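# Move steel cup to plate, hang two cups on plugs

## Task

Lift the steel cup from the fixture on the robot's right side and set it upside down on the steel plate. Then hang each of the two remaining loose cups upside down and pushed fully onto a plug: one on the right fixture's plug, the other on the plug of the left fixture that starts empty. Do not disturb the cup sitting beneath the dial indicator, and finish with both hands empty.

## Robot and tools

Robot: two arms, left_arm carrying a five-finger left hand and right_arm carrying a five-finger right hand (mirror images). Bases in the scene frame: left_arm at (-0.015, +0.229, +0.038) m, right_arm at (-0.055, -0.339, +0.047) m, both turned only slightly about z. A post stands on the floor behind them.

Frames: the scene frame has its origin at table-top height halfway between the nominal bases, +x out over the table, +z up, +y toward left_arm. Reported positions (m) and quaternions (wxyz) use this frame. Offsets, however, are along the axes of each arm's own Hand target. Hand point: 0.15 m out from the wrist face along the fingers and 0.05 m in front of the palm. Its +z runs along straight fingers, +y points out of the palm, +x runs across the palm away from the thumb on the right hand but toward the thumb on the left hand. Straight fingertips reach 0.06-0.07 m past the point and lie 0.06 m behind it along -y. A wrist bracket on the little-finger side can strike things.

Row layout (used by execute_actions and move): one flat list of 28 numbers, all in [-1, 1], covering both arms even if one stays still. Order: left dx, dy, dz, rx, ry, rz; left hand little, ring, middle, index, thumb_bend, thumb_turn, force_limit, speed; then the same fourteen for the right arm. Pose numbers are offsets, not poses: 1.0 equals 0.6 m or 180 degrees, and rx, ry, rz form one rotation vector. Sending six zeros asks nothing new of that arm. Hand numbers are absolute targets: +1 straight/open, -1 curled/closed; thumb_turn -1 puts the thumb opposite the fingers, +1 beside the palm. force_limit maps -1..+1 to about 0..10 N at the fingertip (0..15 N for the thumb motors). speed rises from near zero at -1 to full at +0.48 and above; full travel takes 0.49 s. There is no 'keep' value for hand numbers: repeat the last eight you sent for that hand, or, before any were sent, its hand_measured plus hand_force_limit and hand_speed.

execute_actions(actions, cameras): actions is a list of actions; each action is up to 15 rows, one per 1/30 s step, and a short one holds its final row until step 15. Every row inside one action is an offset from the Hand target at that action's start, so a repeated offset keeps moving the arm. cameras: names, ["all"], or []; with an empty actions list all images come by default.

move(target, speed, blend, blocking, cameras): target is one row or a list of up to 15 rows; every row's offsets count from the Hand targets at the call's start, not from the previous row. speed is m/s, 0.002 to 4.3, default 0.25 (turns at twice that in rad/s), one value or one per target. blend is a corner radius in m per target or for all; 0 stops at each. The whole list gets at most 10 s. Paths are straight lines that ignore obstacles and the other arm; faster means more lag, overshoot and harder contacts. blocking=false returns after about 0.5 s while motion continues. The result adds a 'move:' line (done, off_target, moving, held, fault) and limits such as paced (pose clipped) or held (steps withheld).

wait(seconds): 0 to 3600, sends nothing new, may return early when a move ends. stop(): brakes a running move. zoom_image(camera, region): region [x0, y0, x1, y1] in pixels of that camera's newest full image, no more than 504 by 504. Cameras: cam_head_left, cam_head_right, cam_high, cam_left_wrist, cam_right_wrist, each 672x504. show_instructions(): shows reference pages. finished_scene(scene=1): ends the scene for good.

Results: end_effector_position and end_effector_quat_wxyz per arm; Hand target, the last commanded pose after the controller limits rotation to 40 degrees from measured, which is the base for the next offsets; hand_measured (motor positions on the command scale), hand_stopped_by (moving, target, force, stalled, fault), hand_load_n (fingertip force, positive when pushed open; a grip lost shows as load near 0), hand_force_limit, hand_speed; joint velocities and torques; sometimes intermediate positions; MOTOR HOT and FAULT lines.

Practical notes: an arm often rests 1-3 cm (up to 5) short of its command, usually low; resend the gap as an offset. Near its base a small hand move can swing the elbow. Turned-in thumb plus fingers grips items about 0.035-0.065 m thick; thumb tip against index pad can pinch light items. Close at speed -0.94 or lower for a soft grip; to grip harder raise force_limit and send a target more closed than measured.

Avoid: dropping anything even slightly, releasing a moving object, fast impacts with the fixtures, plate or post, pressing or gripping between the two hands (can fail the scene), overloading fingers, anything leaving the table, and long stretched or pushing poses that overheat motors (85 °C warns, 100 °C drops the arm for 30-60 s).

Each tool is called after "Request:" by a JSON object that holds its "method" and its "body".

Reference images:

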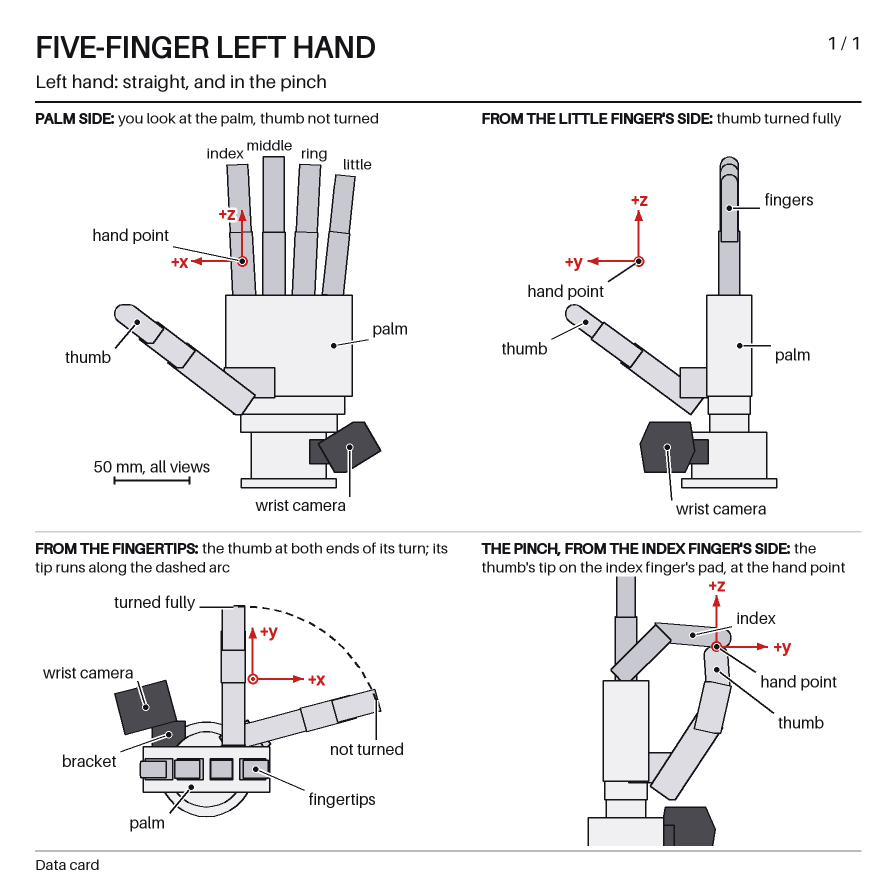

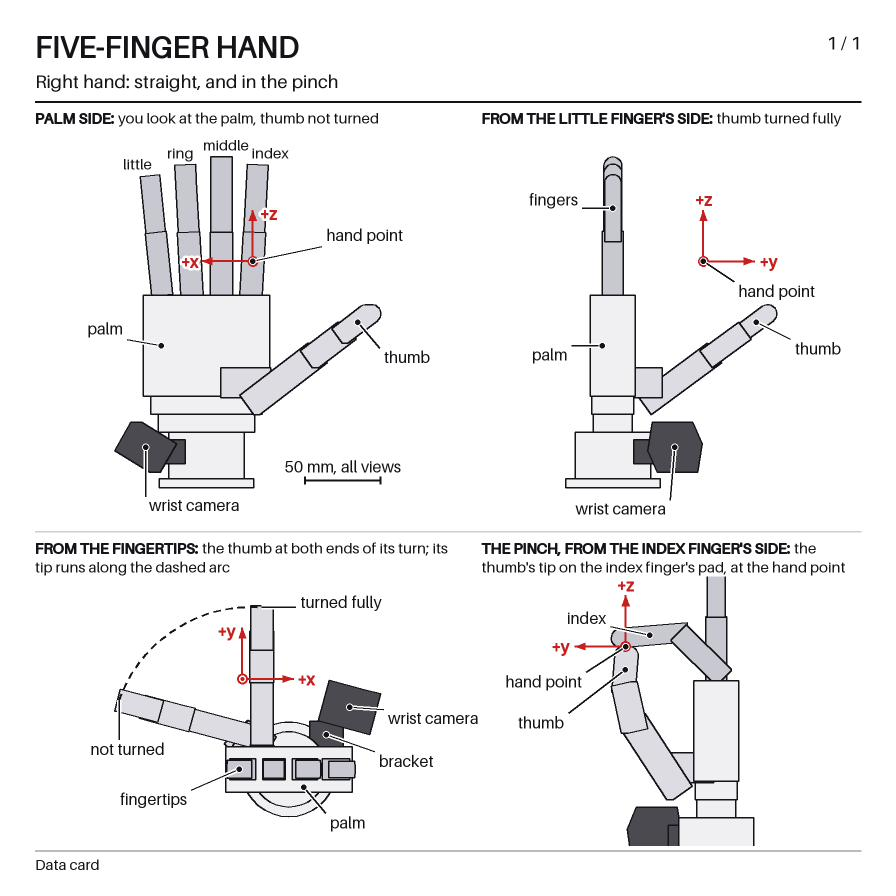

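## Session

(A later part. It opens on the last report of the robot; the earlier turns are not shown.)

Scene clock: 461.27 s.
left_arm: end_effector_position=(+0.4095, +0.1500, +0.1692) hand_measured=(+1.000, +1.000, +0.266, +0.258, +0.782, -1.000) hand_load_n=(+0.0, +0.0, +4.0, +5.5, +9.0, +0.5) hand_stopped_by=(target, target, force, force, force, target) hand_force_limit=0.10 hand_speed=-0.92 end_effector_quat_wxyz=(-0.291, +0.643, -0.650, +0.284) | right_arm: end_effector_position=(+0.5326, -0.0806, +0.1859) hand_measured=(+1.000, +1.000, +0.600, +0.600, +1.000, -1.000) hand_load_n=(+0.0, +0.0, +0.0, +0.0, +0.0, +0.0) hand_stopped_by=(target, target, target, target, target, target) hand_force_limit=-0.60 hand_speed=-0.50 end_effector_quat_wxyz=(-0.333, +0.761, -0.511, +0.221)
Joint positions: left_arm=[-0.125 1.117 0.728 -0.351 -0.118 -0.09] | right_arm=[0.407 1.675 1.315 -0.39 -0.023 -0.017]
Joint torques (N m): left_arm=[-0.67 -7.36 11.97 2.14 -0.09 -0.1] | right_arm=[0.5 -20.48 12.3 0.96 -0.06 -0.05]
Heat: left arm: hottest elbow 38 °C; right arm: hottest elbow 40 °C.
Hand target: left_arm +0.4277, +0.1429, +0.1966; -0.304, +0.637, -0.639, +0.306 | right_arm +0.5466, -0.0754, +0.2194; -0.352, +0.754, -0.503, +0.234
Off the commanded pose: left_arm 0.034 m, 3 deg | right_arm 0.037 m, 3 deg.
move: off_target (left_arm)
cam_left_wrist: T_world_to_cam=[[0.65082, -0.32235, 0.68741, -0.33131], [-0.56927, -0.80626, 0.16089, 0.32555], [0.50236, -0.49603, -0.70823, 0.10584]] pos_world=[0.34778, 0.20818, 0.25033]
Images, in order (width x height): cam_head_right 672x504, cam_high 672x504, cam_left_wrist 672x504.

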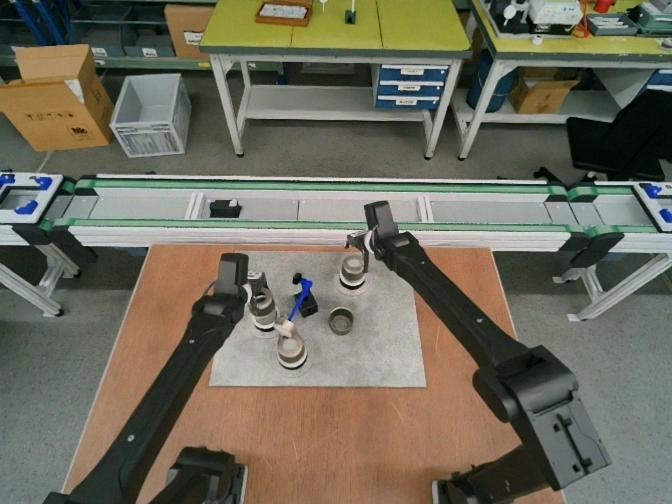

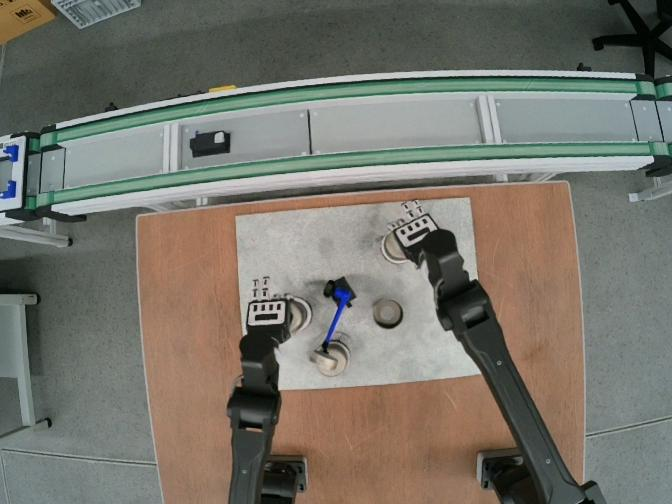

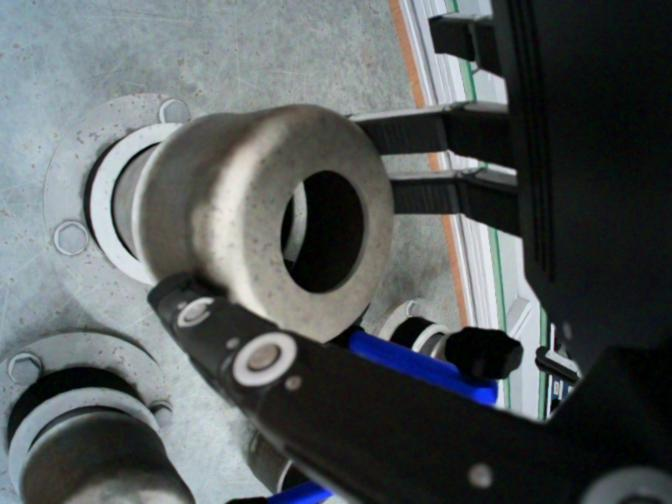

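Request:
{"method": "move", "body": {"target": [[-0.0017,-0.0698,-0.0407,0,0,0,1,1,0.0,0.0,0.3,-1,0.1,-0.92,0,0,0,0,0,0,1,1,0.6,0.6,1,-1,-0.6,-0.5],[-0.0135,0.0567,0.011,-0.0095,0,0,1,1,0.0,0.0,0.3,-1,0.1,-0.92,0,0,0,0,0,0,1,1,0.6,0.6,1,-1,-0.6,-0.5]], "speed": 0.04, "cameras": ["cam_left_wrist","cam_high","cam_head_right"]}}

Request:
{"method": "zoom_image", "body": {"camera": "cam_high", "region": [270, 285, 325, 345]}}

Request:
{"method": "zoom_image", "body": {"camera": "cam_head_right", "region": [235, 275, 295, 345]}}

Request:
{"method": "zoom_image", "body": {"camera": "cam_left_wrist", "region": [30, 60, 430, 360]}}

Scene clock: 476.13 s.
left_arm: end_effector_position=(+0.4060, +0.1485, +0.1637) hand_measured=(+1.000, +1.000, +0.266, +0.258, +0.782, -1.000) hand_load_n=(+0.0, +0.0, +4.0, +5.0, +9.0, +0.5) hand_stopped_by=(target, target, force, force, force, target) hand_force_limit=0.10 hand_speed=-0.92 end_effector_quat_wxyz=(-0.290, +0.640, -0.650, +0.290) | right_arm: end_effector_position=(+0.5326, -0.0806, +0.1859) hand_measured=(+1.000, +1.000, +0.600, +0.600, +1.000, -1.000) hand_load_n=(+0.0, +0.0, +0.0, +0.0, +0.0, +0.0) hand_stopped_by=(target, target, target, target, target, target) hand_force_limit=-0.60 hand_speed=-0.50 end_effector_quat_wxyz=(-0.333, +0.761, -0.511, +0.221)
Joint positions: left_arm=[-0.125 1.11 0.704 -0.325 -0.108 -0.09] | right_arm=[0.407 1.675 1.315 -0.39 -0.023 -0.017]
Joint torques (N m): left_arm=[1.44 -6.36 8.27 2.81 0.22 0.01] | right_arm=[0.62 -20.42 12.25 0.98 -0.05 -0.04]
Heat: left arm: hottest elbow 38 °C; right arm: hottest elbow 40 °C.
Hand target: left_arm +0.4115, +0.1510, +0.1659; -0.294, +0.642, -0.643, +0.297 | right_arm +0.5466, -0.0754, +0.2194; -0.352, +0.754, -0.503, +0.234
Off the commanded pose: left_arm 0.006 m, 1 deg | right_arm 0.037 m, 3 deg.
move: done
cam_left_wrist: T_world_to_cam=[[0.64309, -0.32155, 0.69501, -0.32406], [-0.57661, -0.80056, 0.16316, 0.32501], [0.50394, -0.50567, -0.70024, 0.10243]] pos_world=[0.34419, 0.20778, 0.24392]
Images, in order (width x height): cam_head_right 672x504, cam_high 672x504, cam_left_wrist 672x504.

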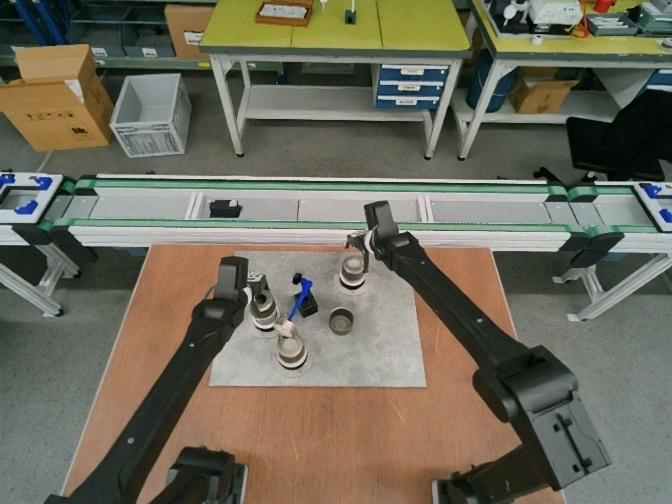

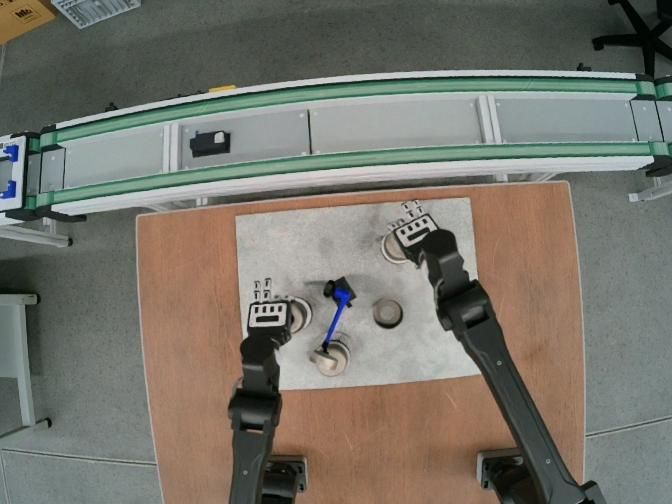

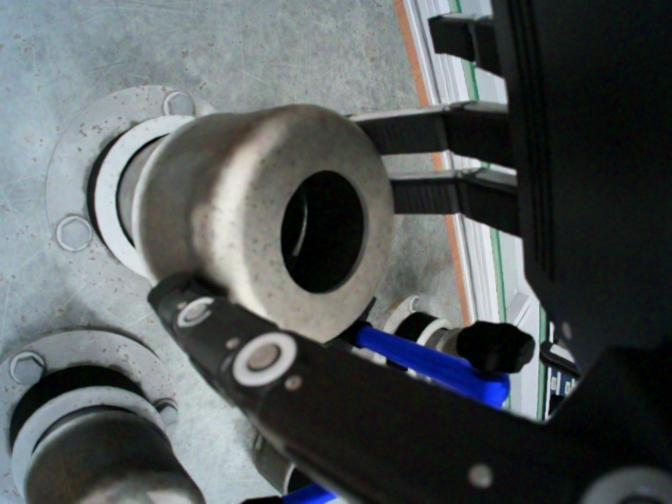

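Scaled by 8.400 from the camera's image (finer frame: 960x720).

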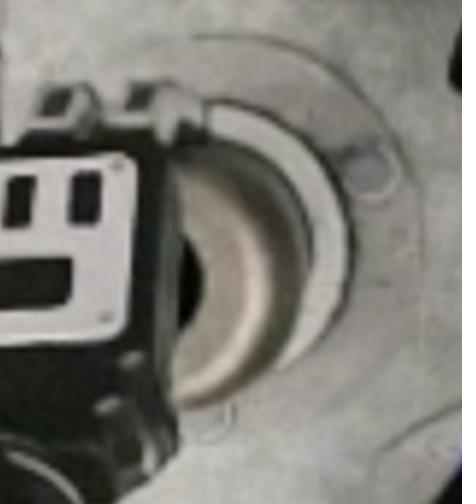

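Scaled by 7.200 from the camera's image (finer frame: 960x720).

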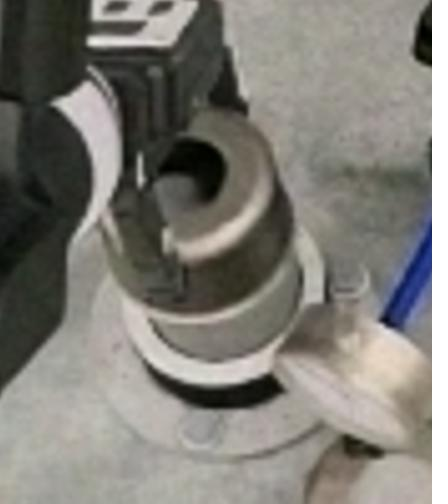

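Scaled by 1.260 from the camera's image (finer frame: 960x720).

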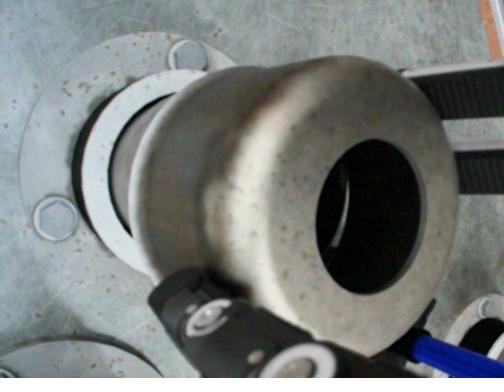

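Request:
{"method": "move", "body": {"target": [[0,0.0197,0.018,0.0044,0,0,1,1,0.0,0.0,0.3,-1,0.1,-0.92,0,0,0,0,0,0,1,1,0.6,0.6,1,-1,-0.6,-0.5]], "speed": 0.03, "cameras": ["cam_left_wrist","cam_high","cam_head_right"]}}

Request:
{"method": "zoom_image", "body": {"camera": "cam_high", "region": [270, 285, 325, 345]}}

Request:
{"method": "zoom_image", "body": {"camera": "cam_head_right", "region": [235, 275, 295, 345]}}

Request:
{"method": "zoom_image", "body": {"camera": "cam_left_wrist", "region": [30, 60, 430, 360]}}

Scene clock: 485.07 s.
left_arm: end_effector_position=(+0.4092, +0.1480, +0.1517) hand_measured=(+1.000, +1.000, +0.266, +0.258, +0.782, -1.000) hand_load_n=(+0.0, +0.0, +4.5, +5.5, +9.0, +0.5) hand_stopped_by=(target, target, force, force, force, target) hand_force_limit=0.10 hand_speed=-0.92 end_effector_quat_wxyz=(-0.296, +0.637, -0.646, +0.299) | right_arm: end_effector_position=(+0.5326, -0.0806, +0.1859) hand_measured=(+1.000, +1.000, +0.600, +0.600, +1.000, -1.000) hand_load_n=(+0.0, +0.0, +0.0, +0.0, +0.0, +0.0) hand_stopped_by=(target, target, target, target, target, target) hand_force_limit=-0.60 hand_speed=-0.50 end_effector_quat_wxyz=(-0.333, +0.761, -0.511, +0.221)
Joint positions: left_arm=[-0.125 1.126 0.668 -0.248 -0.108 -0.09] | right_arm=[0.407 1.675 1.315 -0.39 -0.023 -0.017]
Joint torques (N m): left_arm=[1.2 -6.59 7.91 2.78 0.07 -0.02] | right_arm=[0.5 -20.37 12.27 0.95 -0.05 -0.05]
Heat: left arm: hottest elbow 37 °C; right arm: hottest elbow 40 °C.
Hand target: left_arm +0.4121, +0.1509, +0.1500; -0.299, +0.639, -0.641, +0.301 | right_arm +0.5466, -0.0754, +0.2194; -0.352, +0.754, -0.503, +0.234
Off the commanded pose: left_arm 0.005 m, 1 deg | right_arm 0.037 m, 3 deg.
move: done
cam_left_wrist: T_world_to_cam=[[0.62531, -0.31888, 0.71225, -0.31365], [-0.58059, -0.79996, 0.15157, 0.33179], [0.52144, -0.50831, -0.68537, 0.08319]] pos_world=[0.34538, 0.20769, 0.23012]
Images, in order (width x height): cam_head_right 672x504, cam_high 672x504, cam_left_wrist 672x504.

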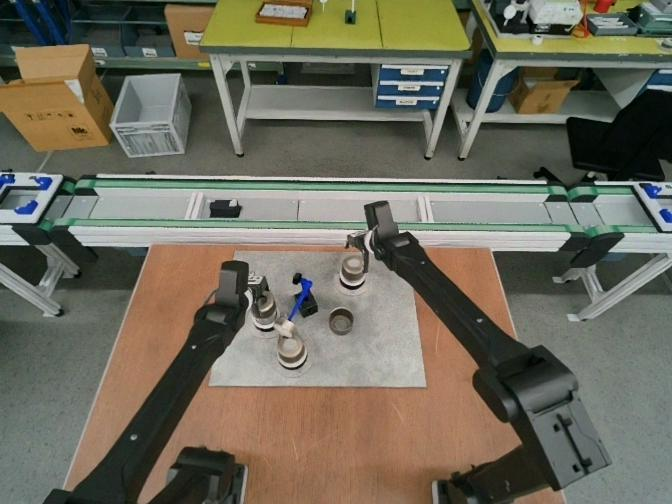

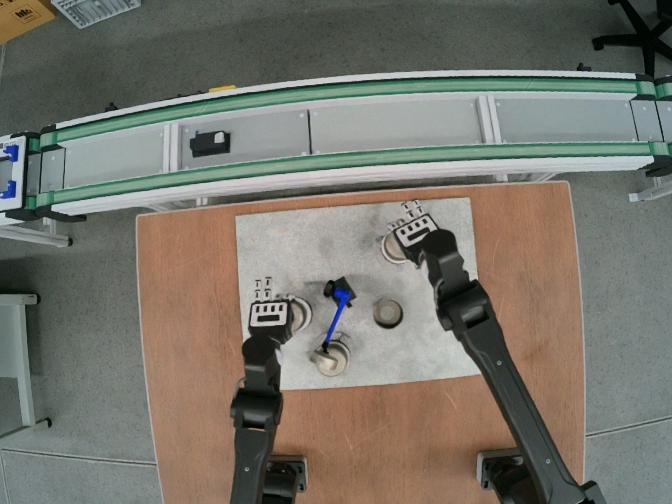

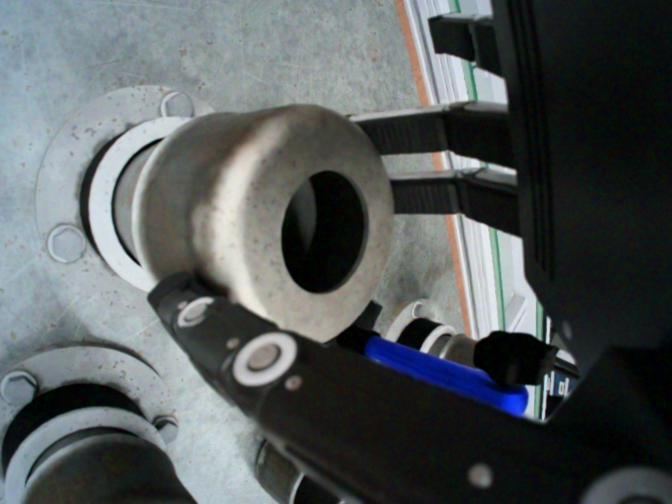

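Scaled by 8.400 from the camera's image (finer frame: 960x720).

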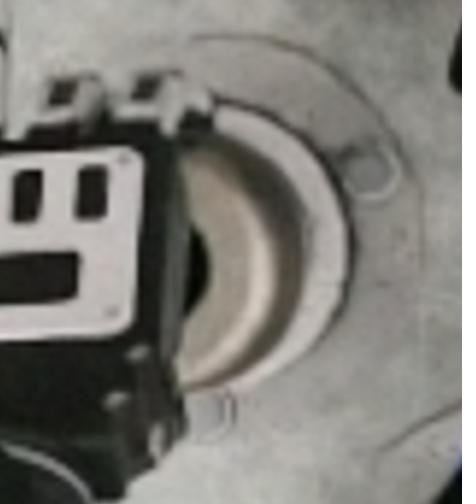

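Scaled by 7.200 from the camera's image (finer frame: 960x720).

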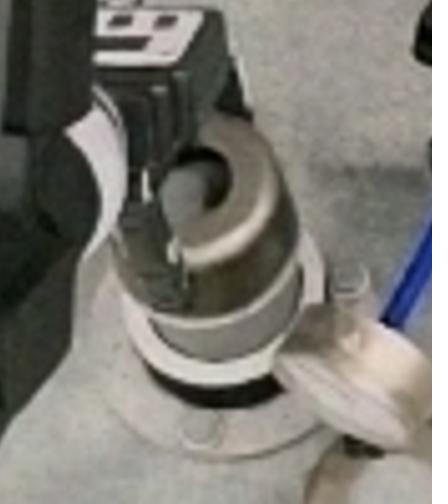

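Scaled by 1.260 from the camera's image (finer frame: 960x720).

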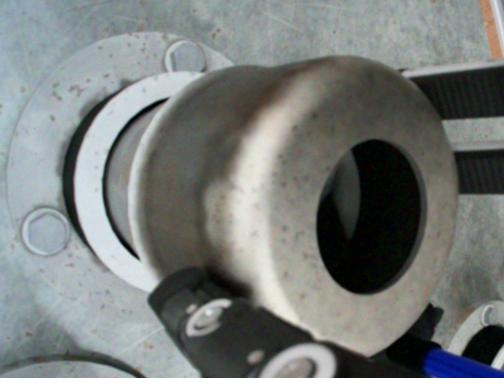

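Request:
{"method": "move", "body": {"target": [[0.0017,0.0143,0.0167,-0.002,0,0,1,1,0.0,0.0,0.3,-1,0.1,-0.92,0,0,0,0,0,0,1,1,0.6,0.6,1,-1,-0.6,-0.5]], "speed": 0.03, "cameras": ["cam_left_wrist","cam_high","cam_head_right"]}}

Request:
{"method": "zoom_image", "body": {"camera": "cam_head_right", "region": [235, 275, 295, 345]}}

Request:
{"method": "zoom_image", "body": {"camera": "cam_left_wrist", "region": [30, 60, 430, 360]}}

Scene clock: 490.23 s.
left_arm: end_effector_position=(+0.4099, +0.1479, +0.1364) hand_measured=(+1.000, +1.000, +0.266, +0.258, +0.782, -1.000) hand_load_n=(+0.0, +0.0, +4.0, +5.5, +9.0, +0.5) hand_stopped_by=(target, target, force, force, force, target) hand_force_limit=0.10 hand_speed=-0.92 end_effector_quat_wxyz=(-0.293, +0.639, -0.648, +0.295) | right_arm: end_effector_position=(+0.5326, -0.0806, +0.1859) hand_measured=(+1.000, +1.000, +0.600, +0.600, +1.000, -1.000) hand_load_n=(+0.0, +0.0, +0.0, +0.0, +0.0, +0.0) hand_stopped_by=(target, target, target, target, target, target) hand_force_limit=-0.60 hand_speed=-0.50 end_effector_quat_wxyz=(-0.333, +0.761, -0.511, +0.221)
Joint positions: left_arm=[-0.125 1.159 0.653 -0.213 -0.108 -0.09] | right_arm=[0.407 1.675 1.315 -0.39 -0.023 -0.017]
Joint torques (N m): left_arm=[1.79 -7.12 8.17 3.03 0.05 0] | right_arm=[0.44 -20.37 12.31 0.95 -0.05 -0.05]
Heat: left arm: hottest elbow 36 °C; right arm: hottest elbow 40 °C.
Hand target: left_arm +0.4142, +0.1499, +0.1369; -0.297, +0.640, -0.642, +0.299 | right_arm +0.5466, -0.0754, +0.2194; -0.352, +0.754, -0.503, +0.234
Off the commanded pose: left_arm 0.005 m, 1 deg | right_arm 0.037 m, 3 deg.
move: done
cam_left_wrist: T_world_to_cam=[[0.6347, -0.32029, 0.70326, -0.30564], [-0.57857, -0.80024, 0.1577, 0.33281], [0.51227, -0.50697, -0.69322, 0.07683]] pos_world=[0.34719, 0.20738, 0.21572]
Images, in order (width x height): cam_head_right 672x504, cam_high 672x504, cam_left_wrist 672x504.

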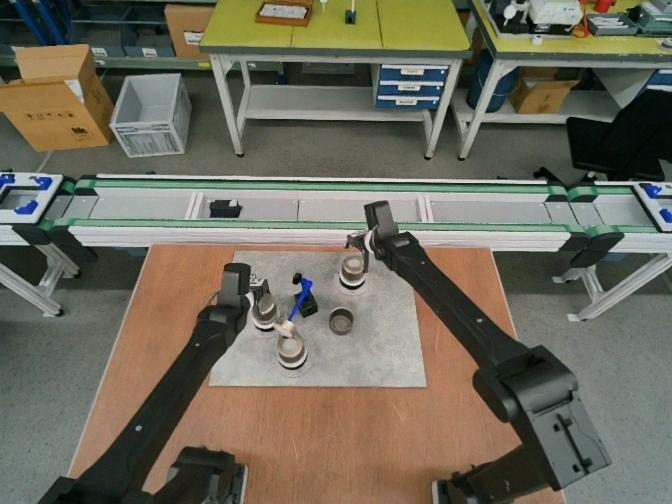

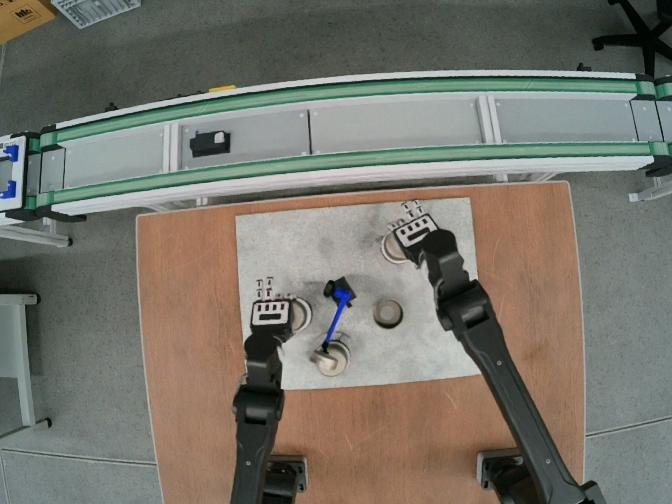

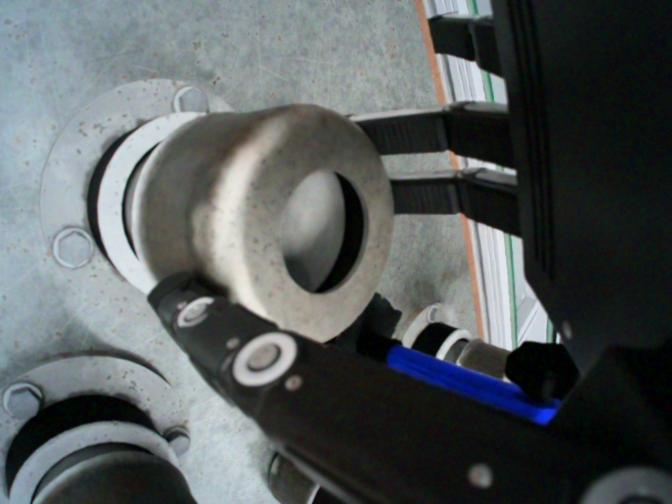

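Scaled by 7.200 from the camera's image (finer frame: 960x720).

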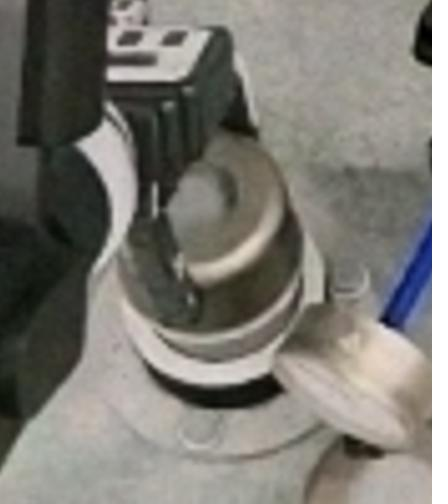

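Scaled by 1.260 from the camera's image (finer frame: 960x720).

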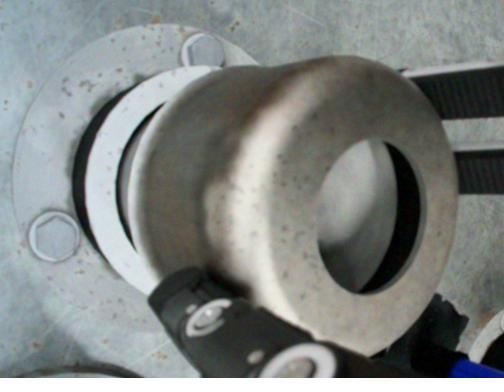

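Request:
{"method": "move", "body": {"target": [[0,0.0095,0.0098,-0.002,0,0,1,1,0.0,0.0,0.3,-1,0.1,-0.92,0,0,0,0,0,0,1,1,0.6,0.6,1,-1,-0.6,-0.5]], "speed": 0.03, "cameras": ["cam_left_wrist","cam_high","cam_head_right"]}}

Request:
{"method": "zoom_image", "body": {"camera": "cam_head_right", "region": [235, 275, 295, 345]}}

Request:
{"method": "zoom_image", "body": {"camera": "cam_left_wrist", "region": [30, 60, 430, 360]}}

Scene clock: 492.97 s.
left_arm: end_effector_position=(+0.4105, +0.1478, +0.1333) hand_measured=(+1.000, +1.000, +0.266, +0.258, +0.782, -1.000) hand_load_n=(+0.0, +0.0, +3.0, +4.0, +10.0, +0.5) hand_stopped_by=(target, target, force, force, force, target) hand_force_limit=0.10 hand_speed=-0.92 end_effector_quat_wxyz=(-0.293, +0.639, -0.648, +0.294) | right_arm: end_effector_position=(+0.5326, -0.0806, +0.1859) hand_measured=(+1.000, +1.000, +0.600, +0.600, +1.000, -1.000) hand_load_n=(+0.0, +0.0, +0.0, +0.0, +0.0, +0.0) hand_stopped_by=(target, target, target, target, target, target) hand_force_limit=-0.60 hand_speed=-0.50 end_effector_quat_wxyz=(-0.333, +0.761, -0.511, +0.221)
Joint positions: left_arm=[-0.125 1.166 0.649 -0.202 -0.108 -0.09] | right_arm=[0.407 1.675 1.315 -0.39 -0.023 -0.017]
Joint torques (N m): left_arm=[1.49 -5.83 7.61 3.23 0.12 -0.01] | right_arm=[0.5 -20.48 12.29 0.96 -0.06 -0.05]
Heat: left arm: hottest elbow 36 °C; right arm: hottest elbow 41 °C.
Hand target: left_arm +0.4151, +0.1499, +0.1288; -0.295, +0.641, -0.643, +0.297 | right_arm +0.5466, -0.0754, +0.2194; -0.352, +0.754, -0.503, +0.234
Off the commanded pose: left_arm 0.007 m, 1 deg | right_arm 0.037 m, 3 deg.
move: done
cam_left_wrist: T_world_to_cam=[[0.63489, -0.32039, 0.70304, -0.30388], [-0.57852, -0.80027, 0.15775, 0.33354], [0.51208, -0.50688, -0.69344, 0.07442]] pos_world=[0.34779, 0.20728, 0.21262]
Images, in order (width x height): cam_head_right 672x504, cam_high 672x504, cam_left_wrist 672x504.

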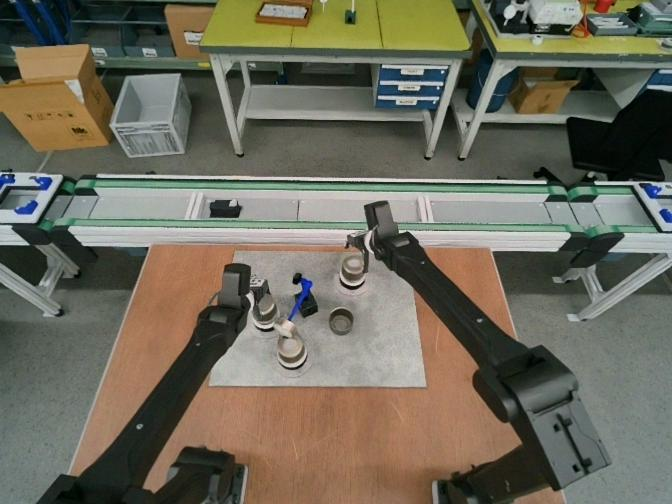

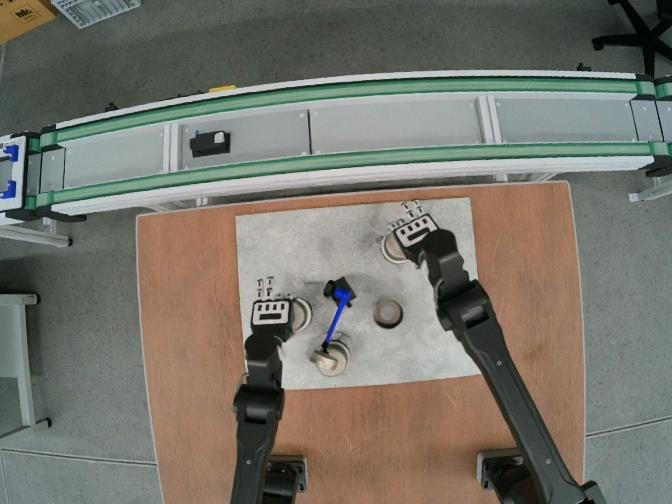

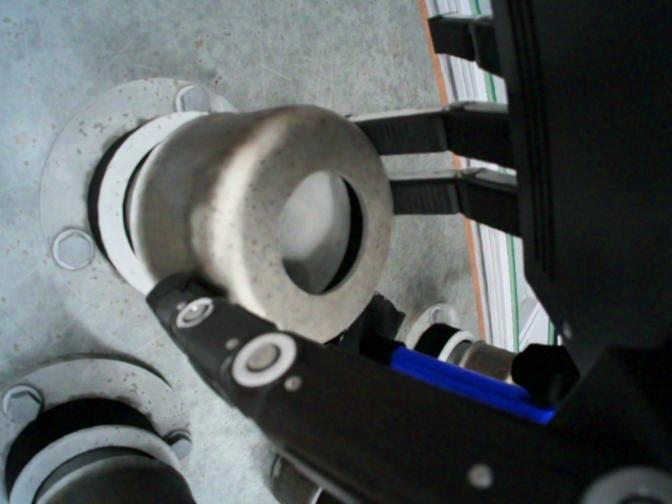

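Scaled by 7.200 from the camera's image (finer frame: 960x720).

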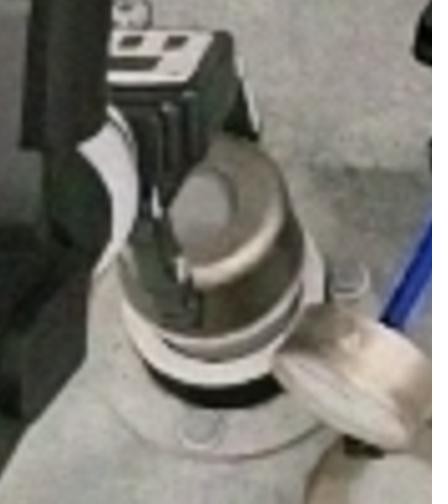

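Scaled by 1.260 from the camera's image (finer frame: 960x720).

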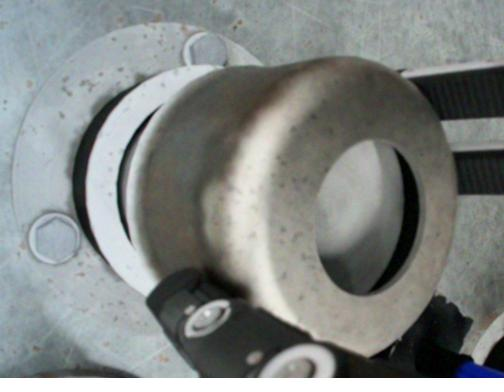

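Request:
{"method": "move", "body": {"target": [[0,0.0132,0.0025,-0.001,0,0,1,1,0.0,0.0,0.3,-1,0.1,-0.92,0,0,0,0,0,0,1,1,0.6,0.6,1,-1,-0.6,-0.5]], "speed": 0.03, "cameras": ["cam_left_wrist","cam_high","cam_head_right"]}}

Request:
{"method": "zoom_image", "body": {"camera": "cam_head_right", "region": [235, 275, 295, 345]}}

Request:
{"method": "zoom_image", "body": {"camera": "cam_left_wrist", "region": [30, 60, 430, 360]}}

Scene clock: 496.70 s.
left_arm: end_effector_position=(+0.4102, +0.1479, +0.1307) hand_measured=(+1.000, +1.000, +0.266, +0.258, +0.782, -1.000) hand_load_n=(+0.0, +0.0, +2.5, +3.0, +10.5, +0.0) hand_stopped_by=(target, target, force, force, force, target) hand_force_limit=0.10 hand_speed=-0.92 end_effector_quat_wxyz=(-0.295, +0.638, -0.646, +0.298) | right_arm: end_effector_position=(+0.5326, -0.0806, +0.1859) hand_measured=(+1.000, +1.000, +0.600, +0.600, +1.000, -1.000) hand_load_n=(+0.0, +0.0, +0.0, +0.0, +0.0, +0.0) hand_stopped_by=(target, target, target, target, target, target) hand_force_limit=-0.60 hand_speed=-0.50 end_effector_quat_wxyz=(-0.333, +0.761, -0.511, +0.221)
Joint positions: left_arm=[-0.125 1.166 0.637 -0.181 -0.108 -0.09] | right_arm=[0.407 1.675 1.315 -0.39 -0.023 -0.017]
Joint torques (N m): left_arm=[1.2 -5.77 7.09 3.03 0.07 -0.01] | right_arm=[0.56 -20.42 12.29 0.95 -0.06 -0.05]
Heat: left arm: hottest elbow 35 °C; right arm: hottest elbow 41 °C.
Hand target: left_arm +0.4110, +0.1499, +0.1216; -0.293, +0.642, -0.644, +0.296 | right_arm +0.5466, -0.0754, +0.2194; -0.352, +0.754, -0.503, +0.234
Off the commanded pose: left_arm 0.009 m, 1 deg | right_arm 0.037 m, 3 deg.
move: done
cam_left_wrist: T_world_to_cam=[[0.62853, -0.3194, 0.70918, -0.30021], [-0.57993, -0.80004, 0.15367, 0.33493], [0.51828, -0.50787, -0.68808, 0.06974]] pos_world=[0.34679, 0.20749, 0.20942]
Images, in order (width x height): cam_head_right 672x504, cam_high 672x504, cam_left_wrist 672x504.

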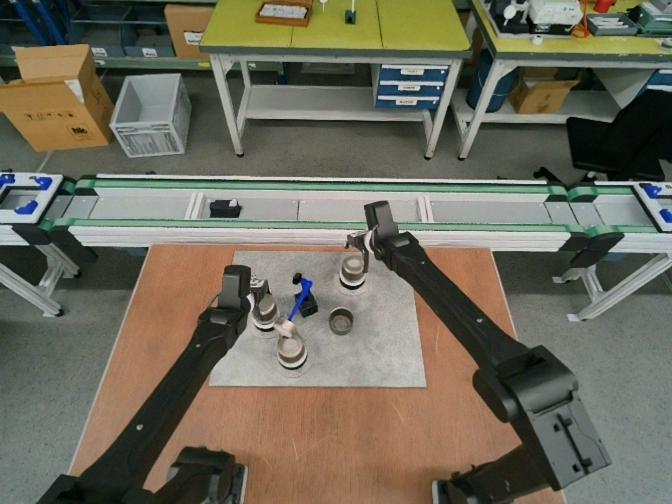

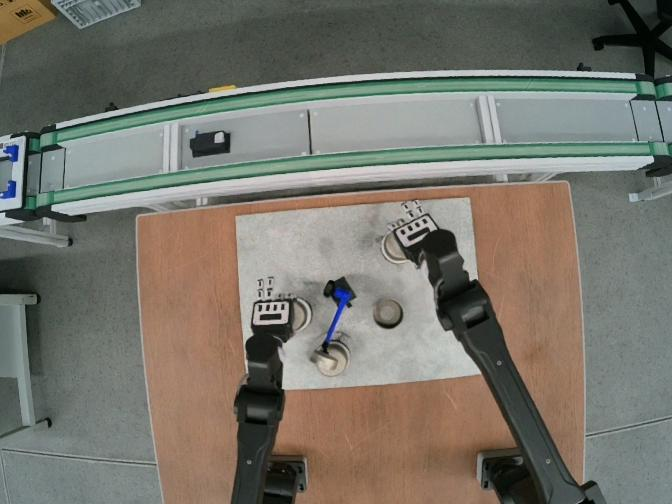

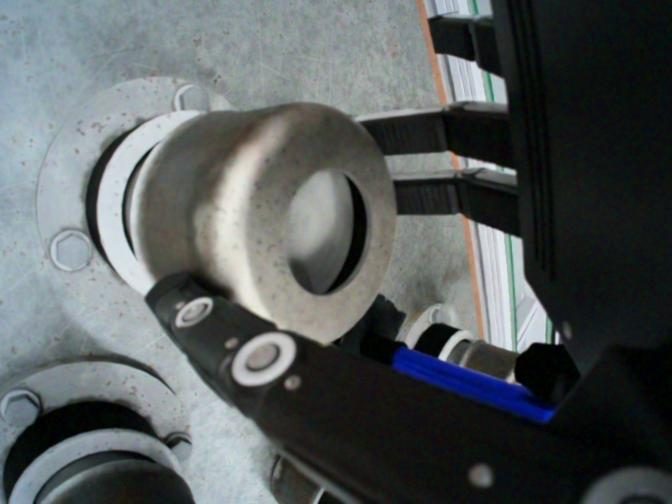

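Scaled by 7.200 from the camera's image (finer frame: 960x720).

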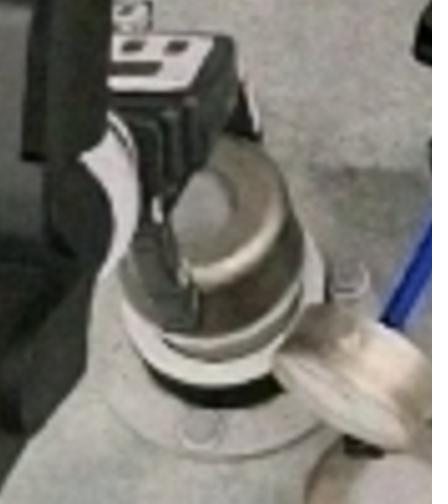

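Scaled by 1.260 from the camera's image (finer frame: 960x720).

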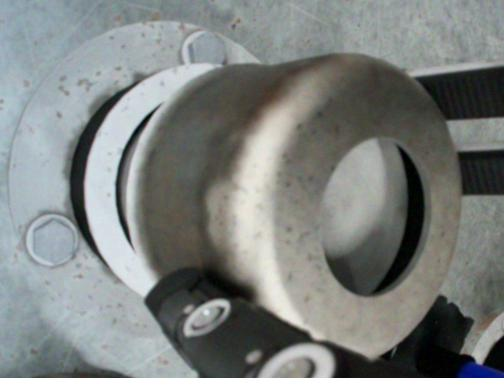

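Request:
{"method": "move", "body": {"target": [[0,0.0058,-0.0125,0,0,0,1,1,0.0,0.0,0.3,-1,0.1,-0.92,0,0,0,0,0,0,1,1,0.6,0.6,1,-1,-0.6,-0.5]], "speed": 0.03, "cameras": ["cam_left_wrist","cam_high","cam_head_right"]}}

Request:
{"method": "zoom_image", "body": {"camera": "cam_head_right", "region": [235, 275, 295, 345]}}

Request:
{"method": "zoom_image", "body": {"camera": "cam_left_wrist", "region": [30, 60, 430, 360]}}

Scene clock: 502.60 s.
left_arm: end_effector_position=(+0.4090, +0.1479, +0.1292) hand_measured=(+1.000, +1.000, +0.266, +0.258, +0.782, -1.000) hand_load_n=(+0.0, -0.5, +4.5, +5.5, +8.5, +0.5) hand_stopped_by=(target, target, force, force, force, target) hand_force_limit=0.10 hand_speed=-0.92 end_effector_quat_wxyz=(-0.296, +0.638, -0.645, +0.299) | right_arm: end_effector_position=(+0.5326, -0.0806, +0.1859) hand_measured=(+1.000, +1.000, +0.600, +0.600, +1.000, -1.000) hand_load_n=(+0.0, +0.0, +0.0, +0.0, +0.0, +0.0) hand_stopped_by=(target, target, target, target, target, target) hand_force_limit=-0.60 hand_speed=-0.50 end_effector_quat_wxyz=(-0.333, +0.761, -0.511, +0.221)
Joint positions: left_arm=[-0.125 1.164 0.628 -0.171 -0.108 -0.092] | right_arm=[0.407 1.675 1.315 -0.39 -0.023 -0.017]
Joint torques (N m): left_arm=[0.44 -7.88 6.74 1.83 0 -0.01] | right_arm=[0.5 -20.48 12.29 0.94 -0.05 -0.04]
Heat: left arm: hottest elbow 35 °C; right arm: hottest elbow 41 °C.
Hand target: left_arm +0.4031, +0.1499, +0.1240; -0.293, +0.642, -0.644, +0.296 | right_arm +0.5466, -0.0754, +0.2194; -0.352, +0.754, -0.503, +0.234
Off the commanded pose: left_arm 0.008 m, 1 deg | right_arm 0.037 m, 3 deg.
move: done
cam_left_wrist: T_world_to_cam=[[0.62671, -0.31643, 0.71211, -0.29842], [-0.57901, -0.80068, 0.15378, 0.33416], [0.52152, -0.5087, -0.68501, 0.06773]] pos_world=[0.34518, 0.20758, 0.20752]
Images, in order (width x height): cam_head_right 672x504, cam_high 672x504, cam_left_wrist 672x504.

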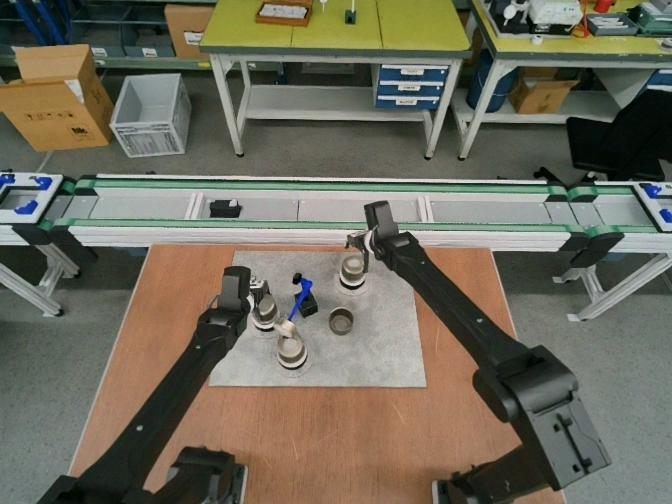

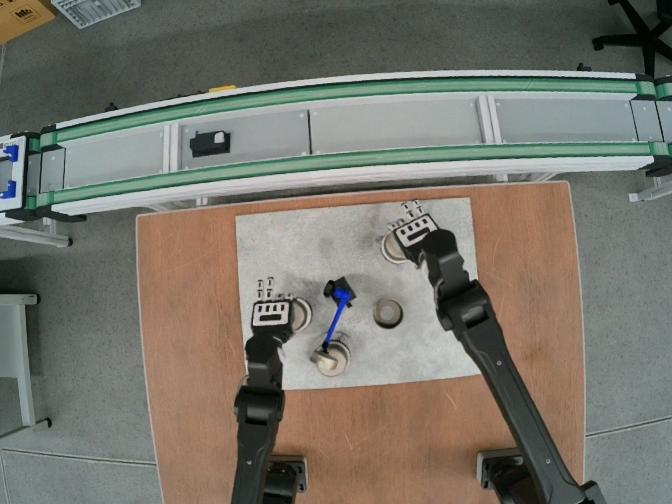

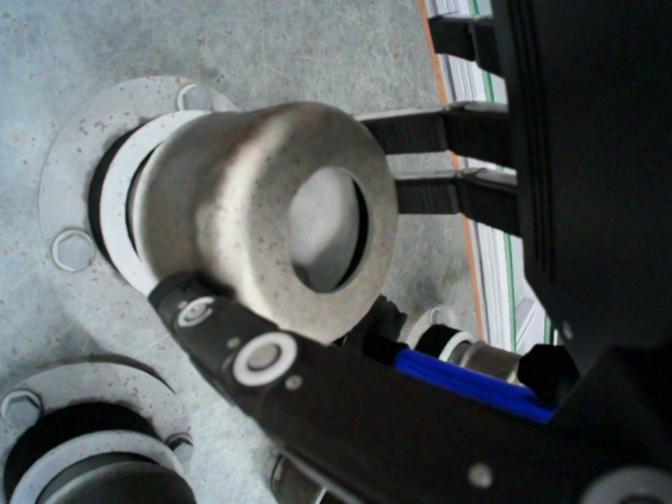

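Scaled by 7.200 from the camera's image (finer frame: 960x720).

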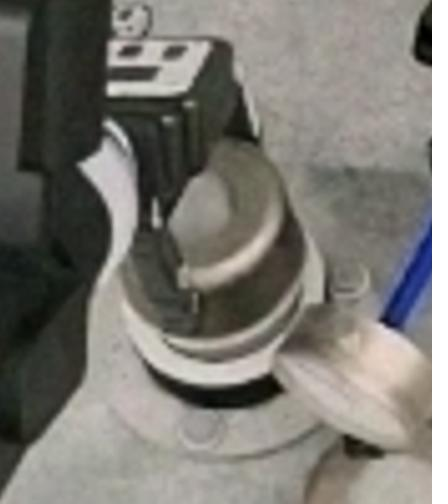

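Scaled by 1.260 from the camera's image (finer frame: 960x720).

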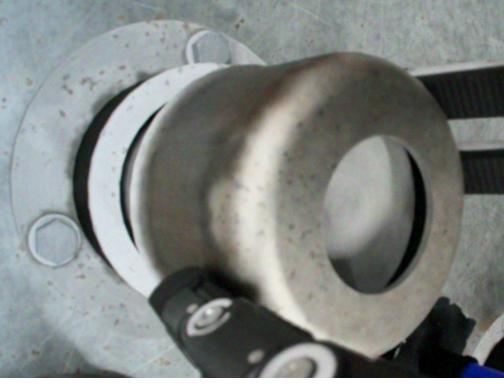

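Request:
{"method": "move", "body": {"target": [[0,0.0089,0.0076,0,0,0,1,1,0.0,0.0,0.3,-1,0.1,-0.92,0,0,0,0,0,0,1,1,0.6,0.6,1,-1,-0.6,-0.5]], "speed": 0.03, "cameras": ["cam_left_wrist","cam_high","cam_head_right"]}}

Request:
{"method": "zoom_image", "body": {"camera": "cam_head_right", "region": [235, 275, 295, 345]}}

Request:
{"method": "zoom_image", "body": {"camera": "cam_left_wrist", "region": [30, 60, 430, 360]}}

Scene clock: 505.57 s.
left_arm: end_effector_position=(+0.4086, +0.1479, +0.1266) hand_measured=(+1.000, +1.000, +0.266, +0.258, +0.782, -1.000) hand_load_n=(+0.0, +0.0, +4.5, +5.5, +8.5, +0.5) hand_stopped_by=(target, target, force, force, force, target) hand_force_limit=0.10 hand_speed=-0.92 end_effector_quat_wxyz=(-0.299, +0.637, -0.643, +0.303) | right_arm: end_effector_position=(+0.5326, -0.0806, +0.1859) hand_measured=(+1.000, +1.000, +0.600, +0.600, +1.000, -1.000) hand_load_n=(-0.5, +0.0, +0.0, +0.0, +0.0, +0.0) hand_stopped_by=(target, target, target, target, target, target) hand_force_limit=-0.60 hand_speed=-0.50 end_effector_quat_wxyz=(-0.333, +0.761, -0.511, +0.221)
Joint positions: left_arm=[-0.125 1.164 0.615 -0.148 -0.108 -0.093] | right_arm=[0.407 1.675 1.315 -0.39 -0.023 -0.017]
Joint torques (N m): left_arm=[1.2 -6.77 6.71 1.89 -0.02 -0.01] | right_arm=[0.56 -20.42 12.26 0.98 -0.06 -0.04]
Heat: left arm: hottest elbow 34 °C; right arm: hottest elbow 41 °C.
Hand target: left_arm +0.4030, +0.1499, +0.1169; -0.293, +0.642, -0.644, +0.296 | right_arm +0.5466, -0.0754, +0.2194; -0.352, +0.754, -0.503, +0.234
Off the commanded pose: left_arm 0.011 m, 1 deg | right_arm 0.037 m, 3 deg.
move: off_target (left_arm)
cam_left_wrist: T_world_to_cam=[[0.61946, -0.31502, 0.71905, -0.29443], [-0.58041, -0.80052, 0.14931, 0.33543], [0.52858, -0.50983, -0.67873, 0.0626]] pos_world=[0.34398, 0.20769, 0.20412]
Images, in order (width x height): cam_head_right 672x504, cam_high 672x504, cam_left_wrist 672x504.

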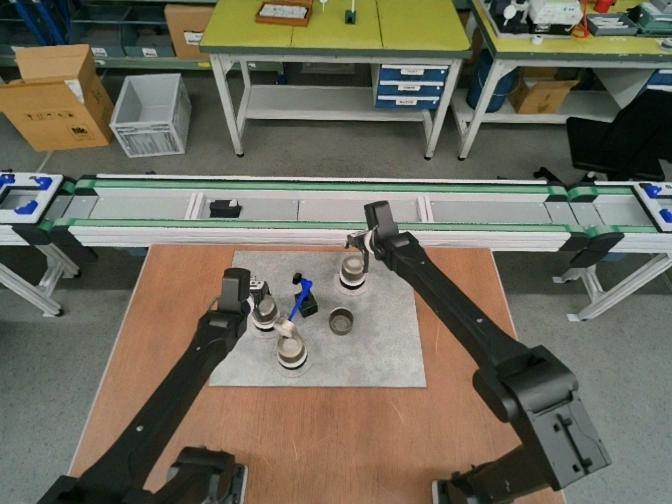

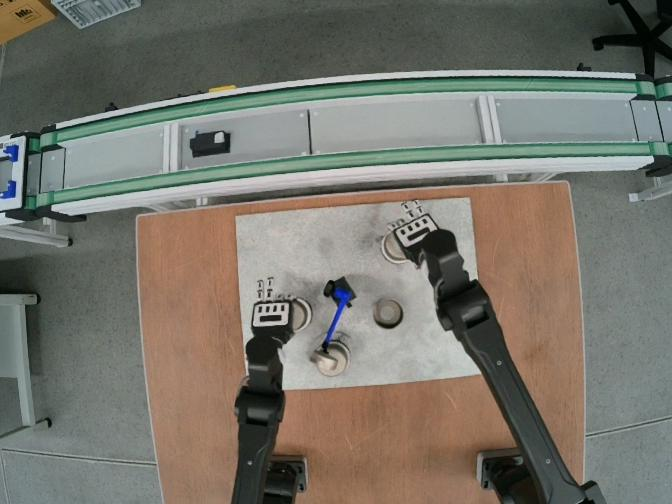

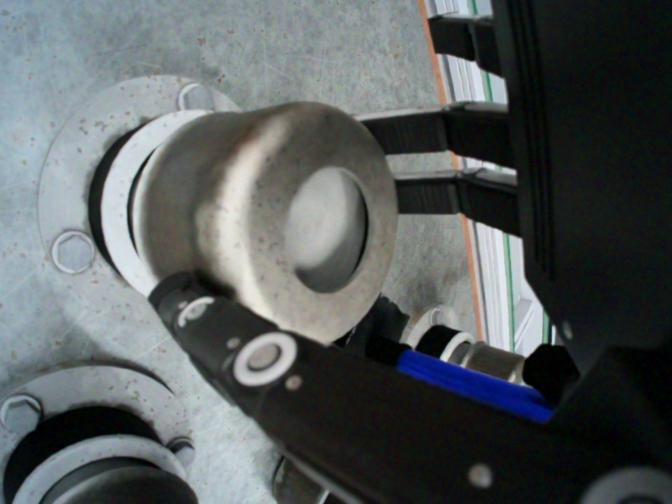

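Scaled by 7.200 from the camera's image (finer frame: 960x720).

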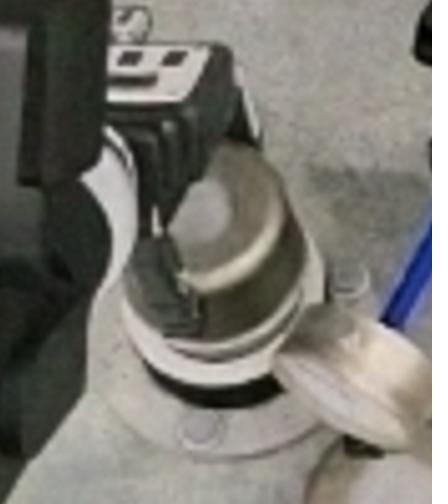

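Scaled by 1.260 from the camera's image (finer frame: 960x720).

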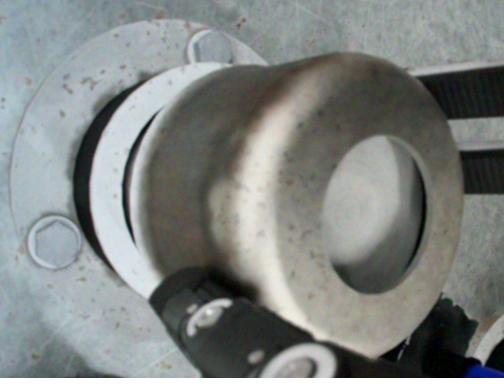

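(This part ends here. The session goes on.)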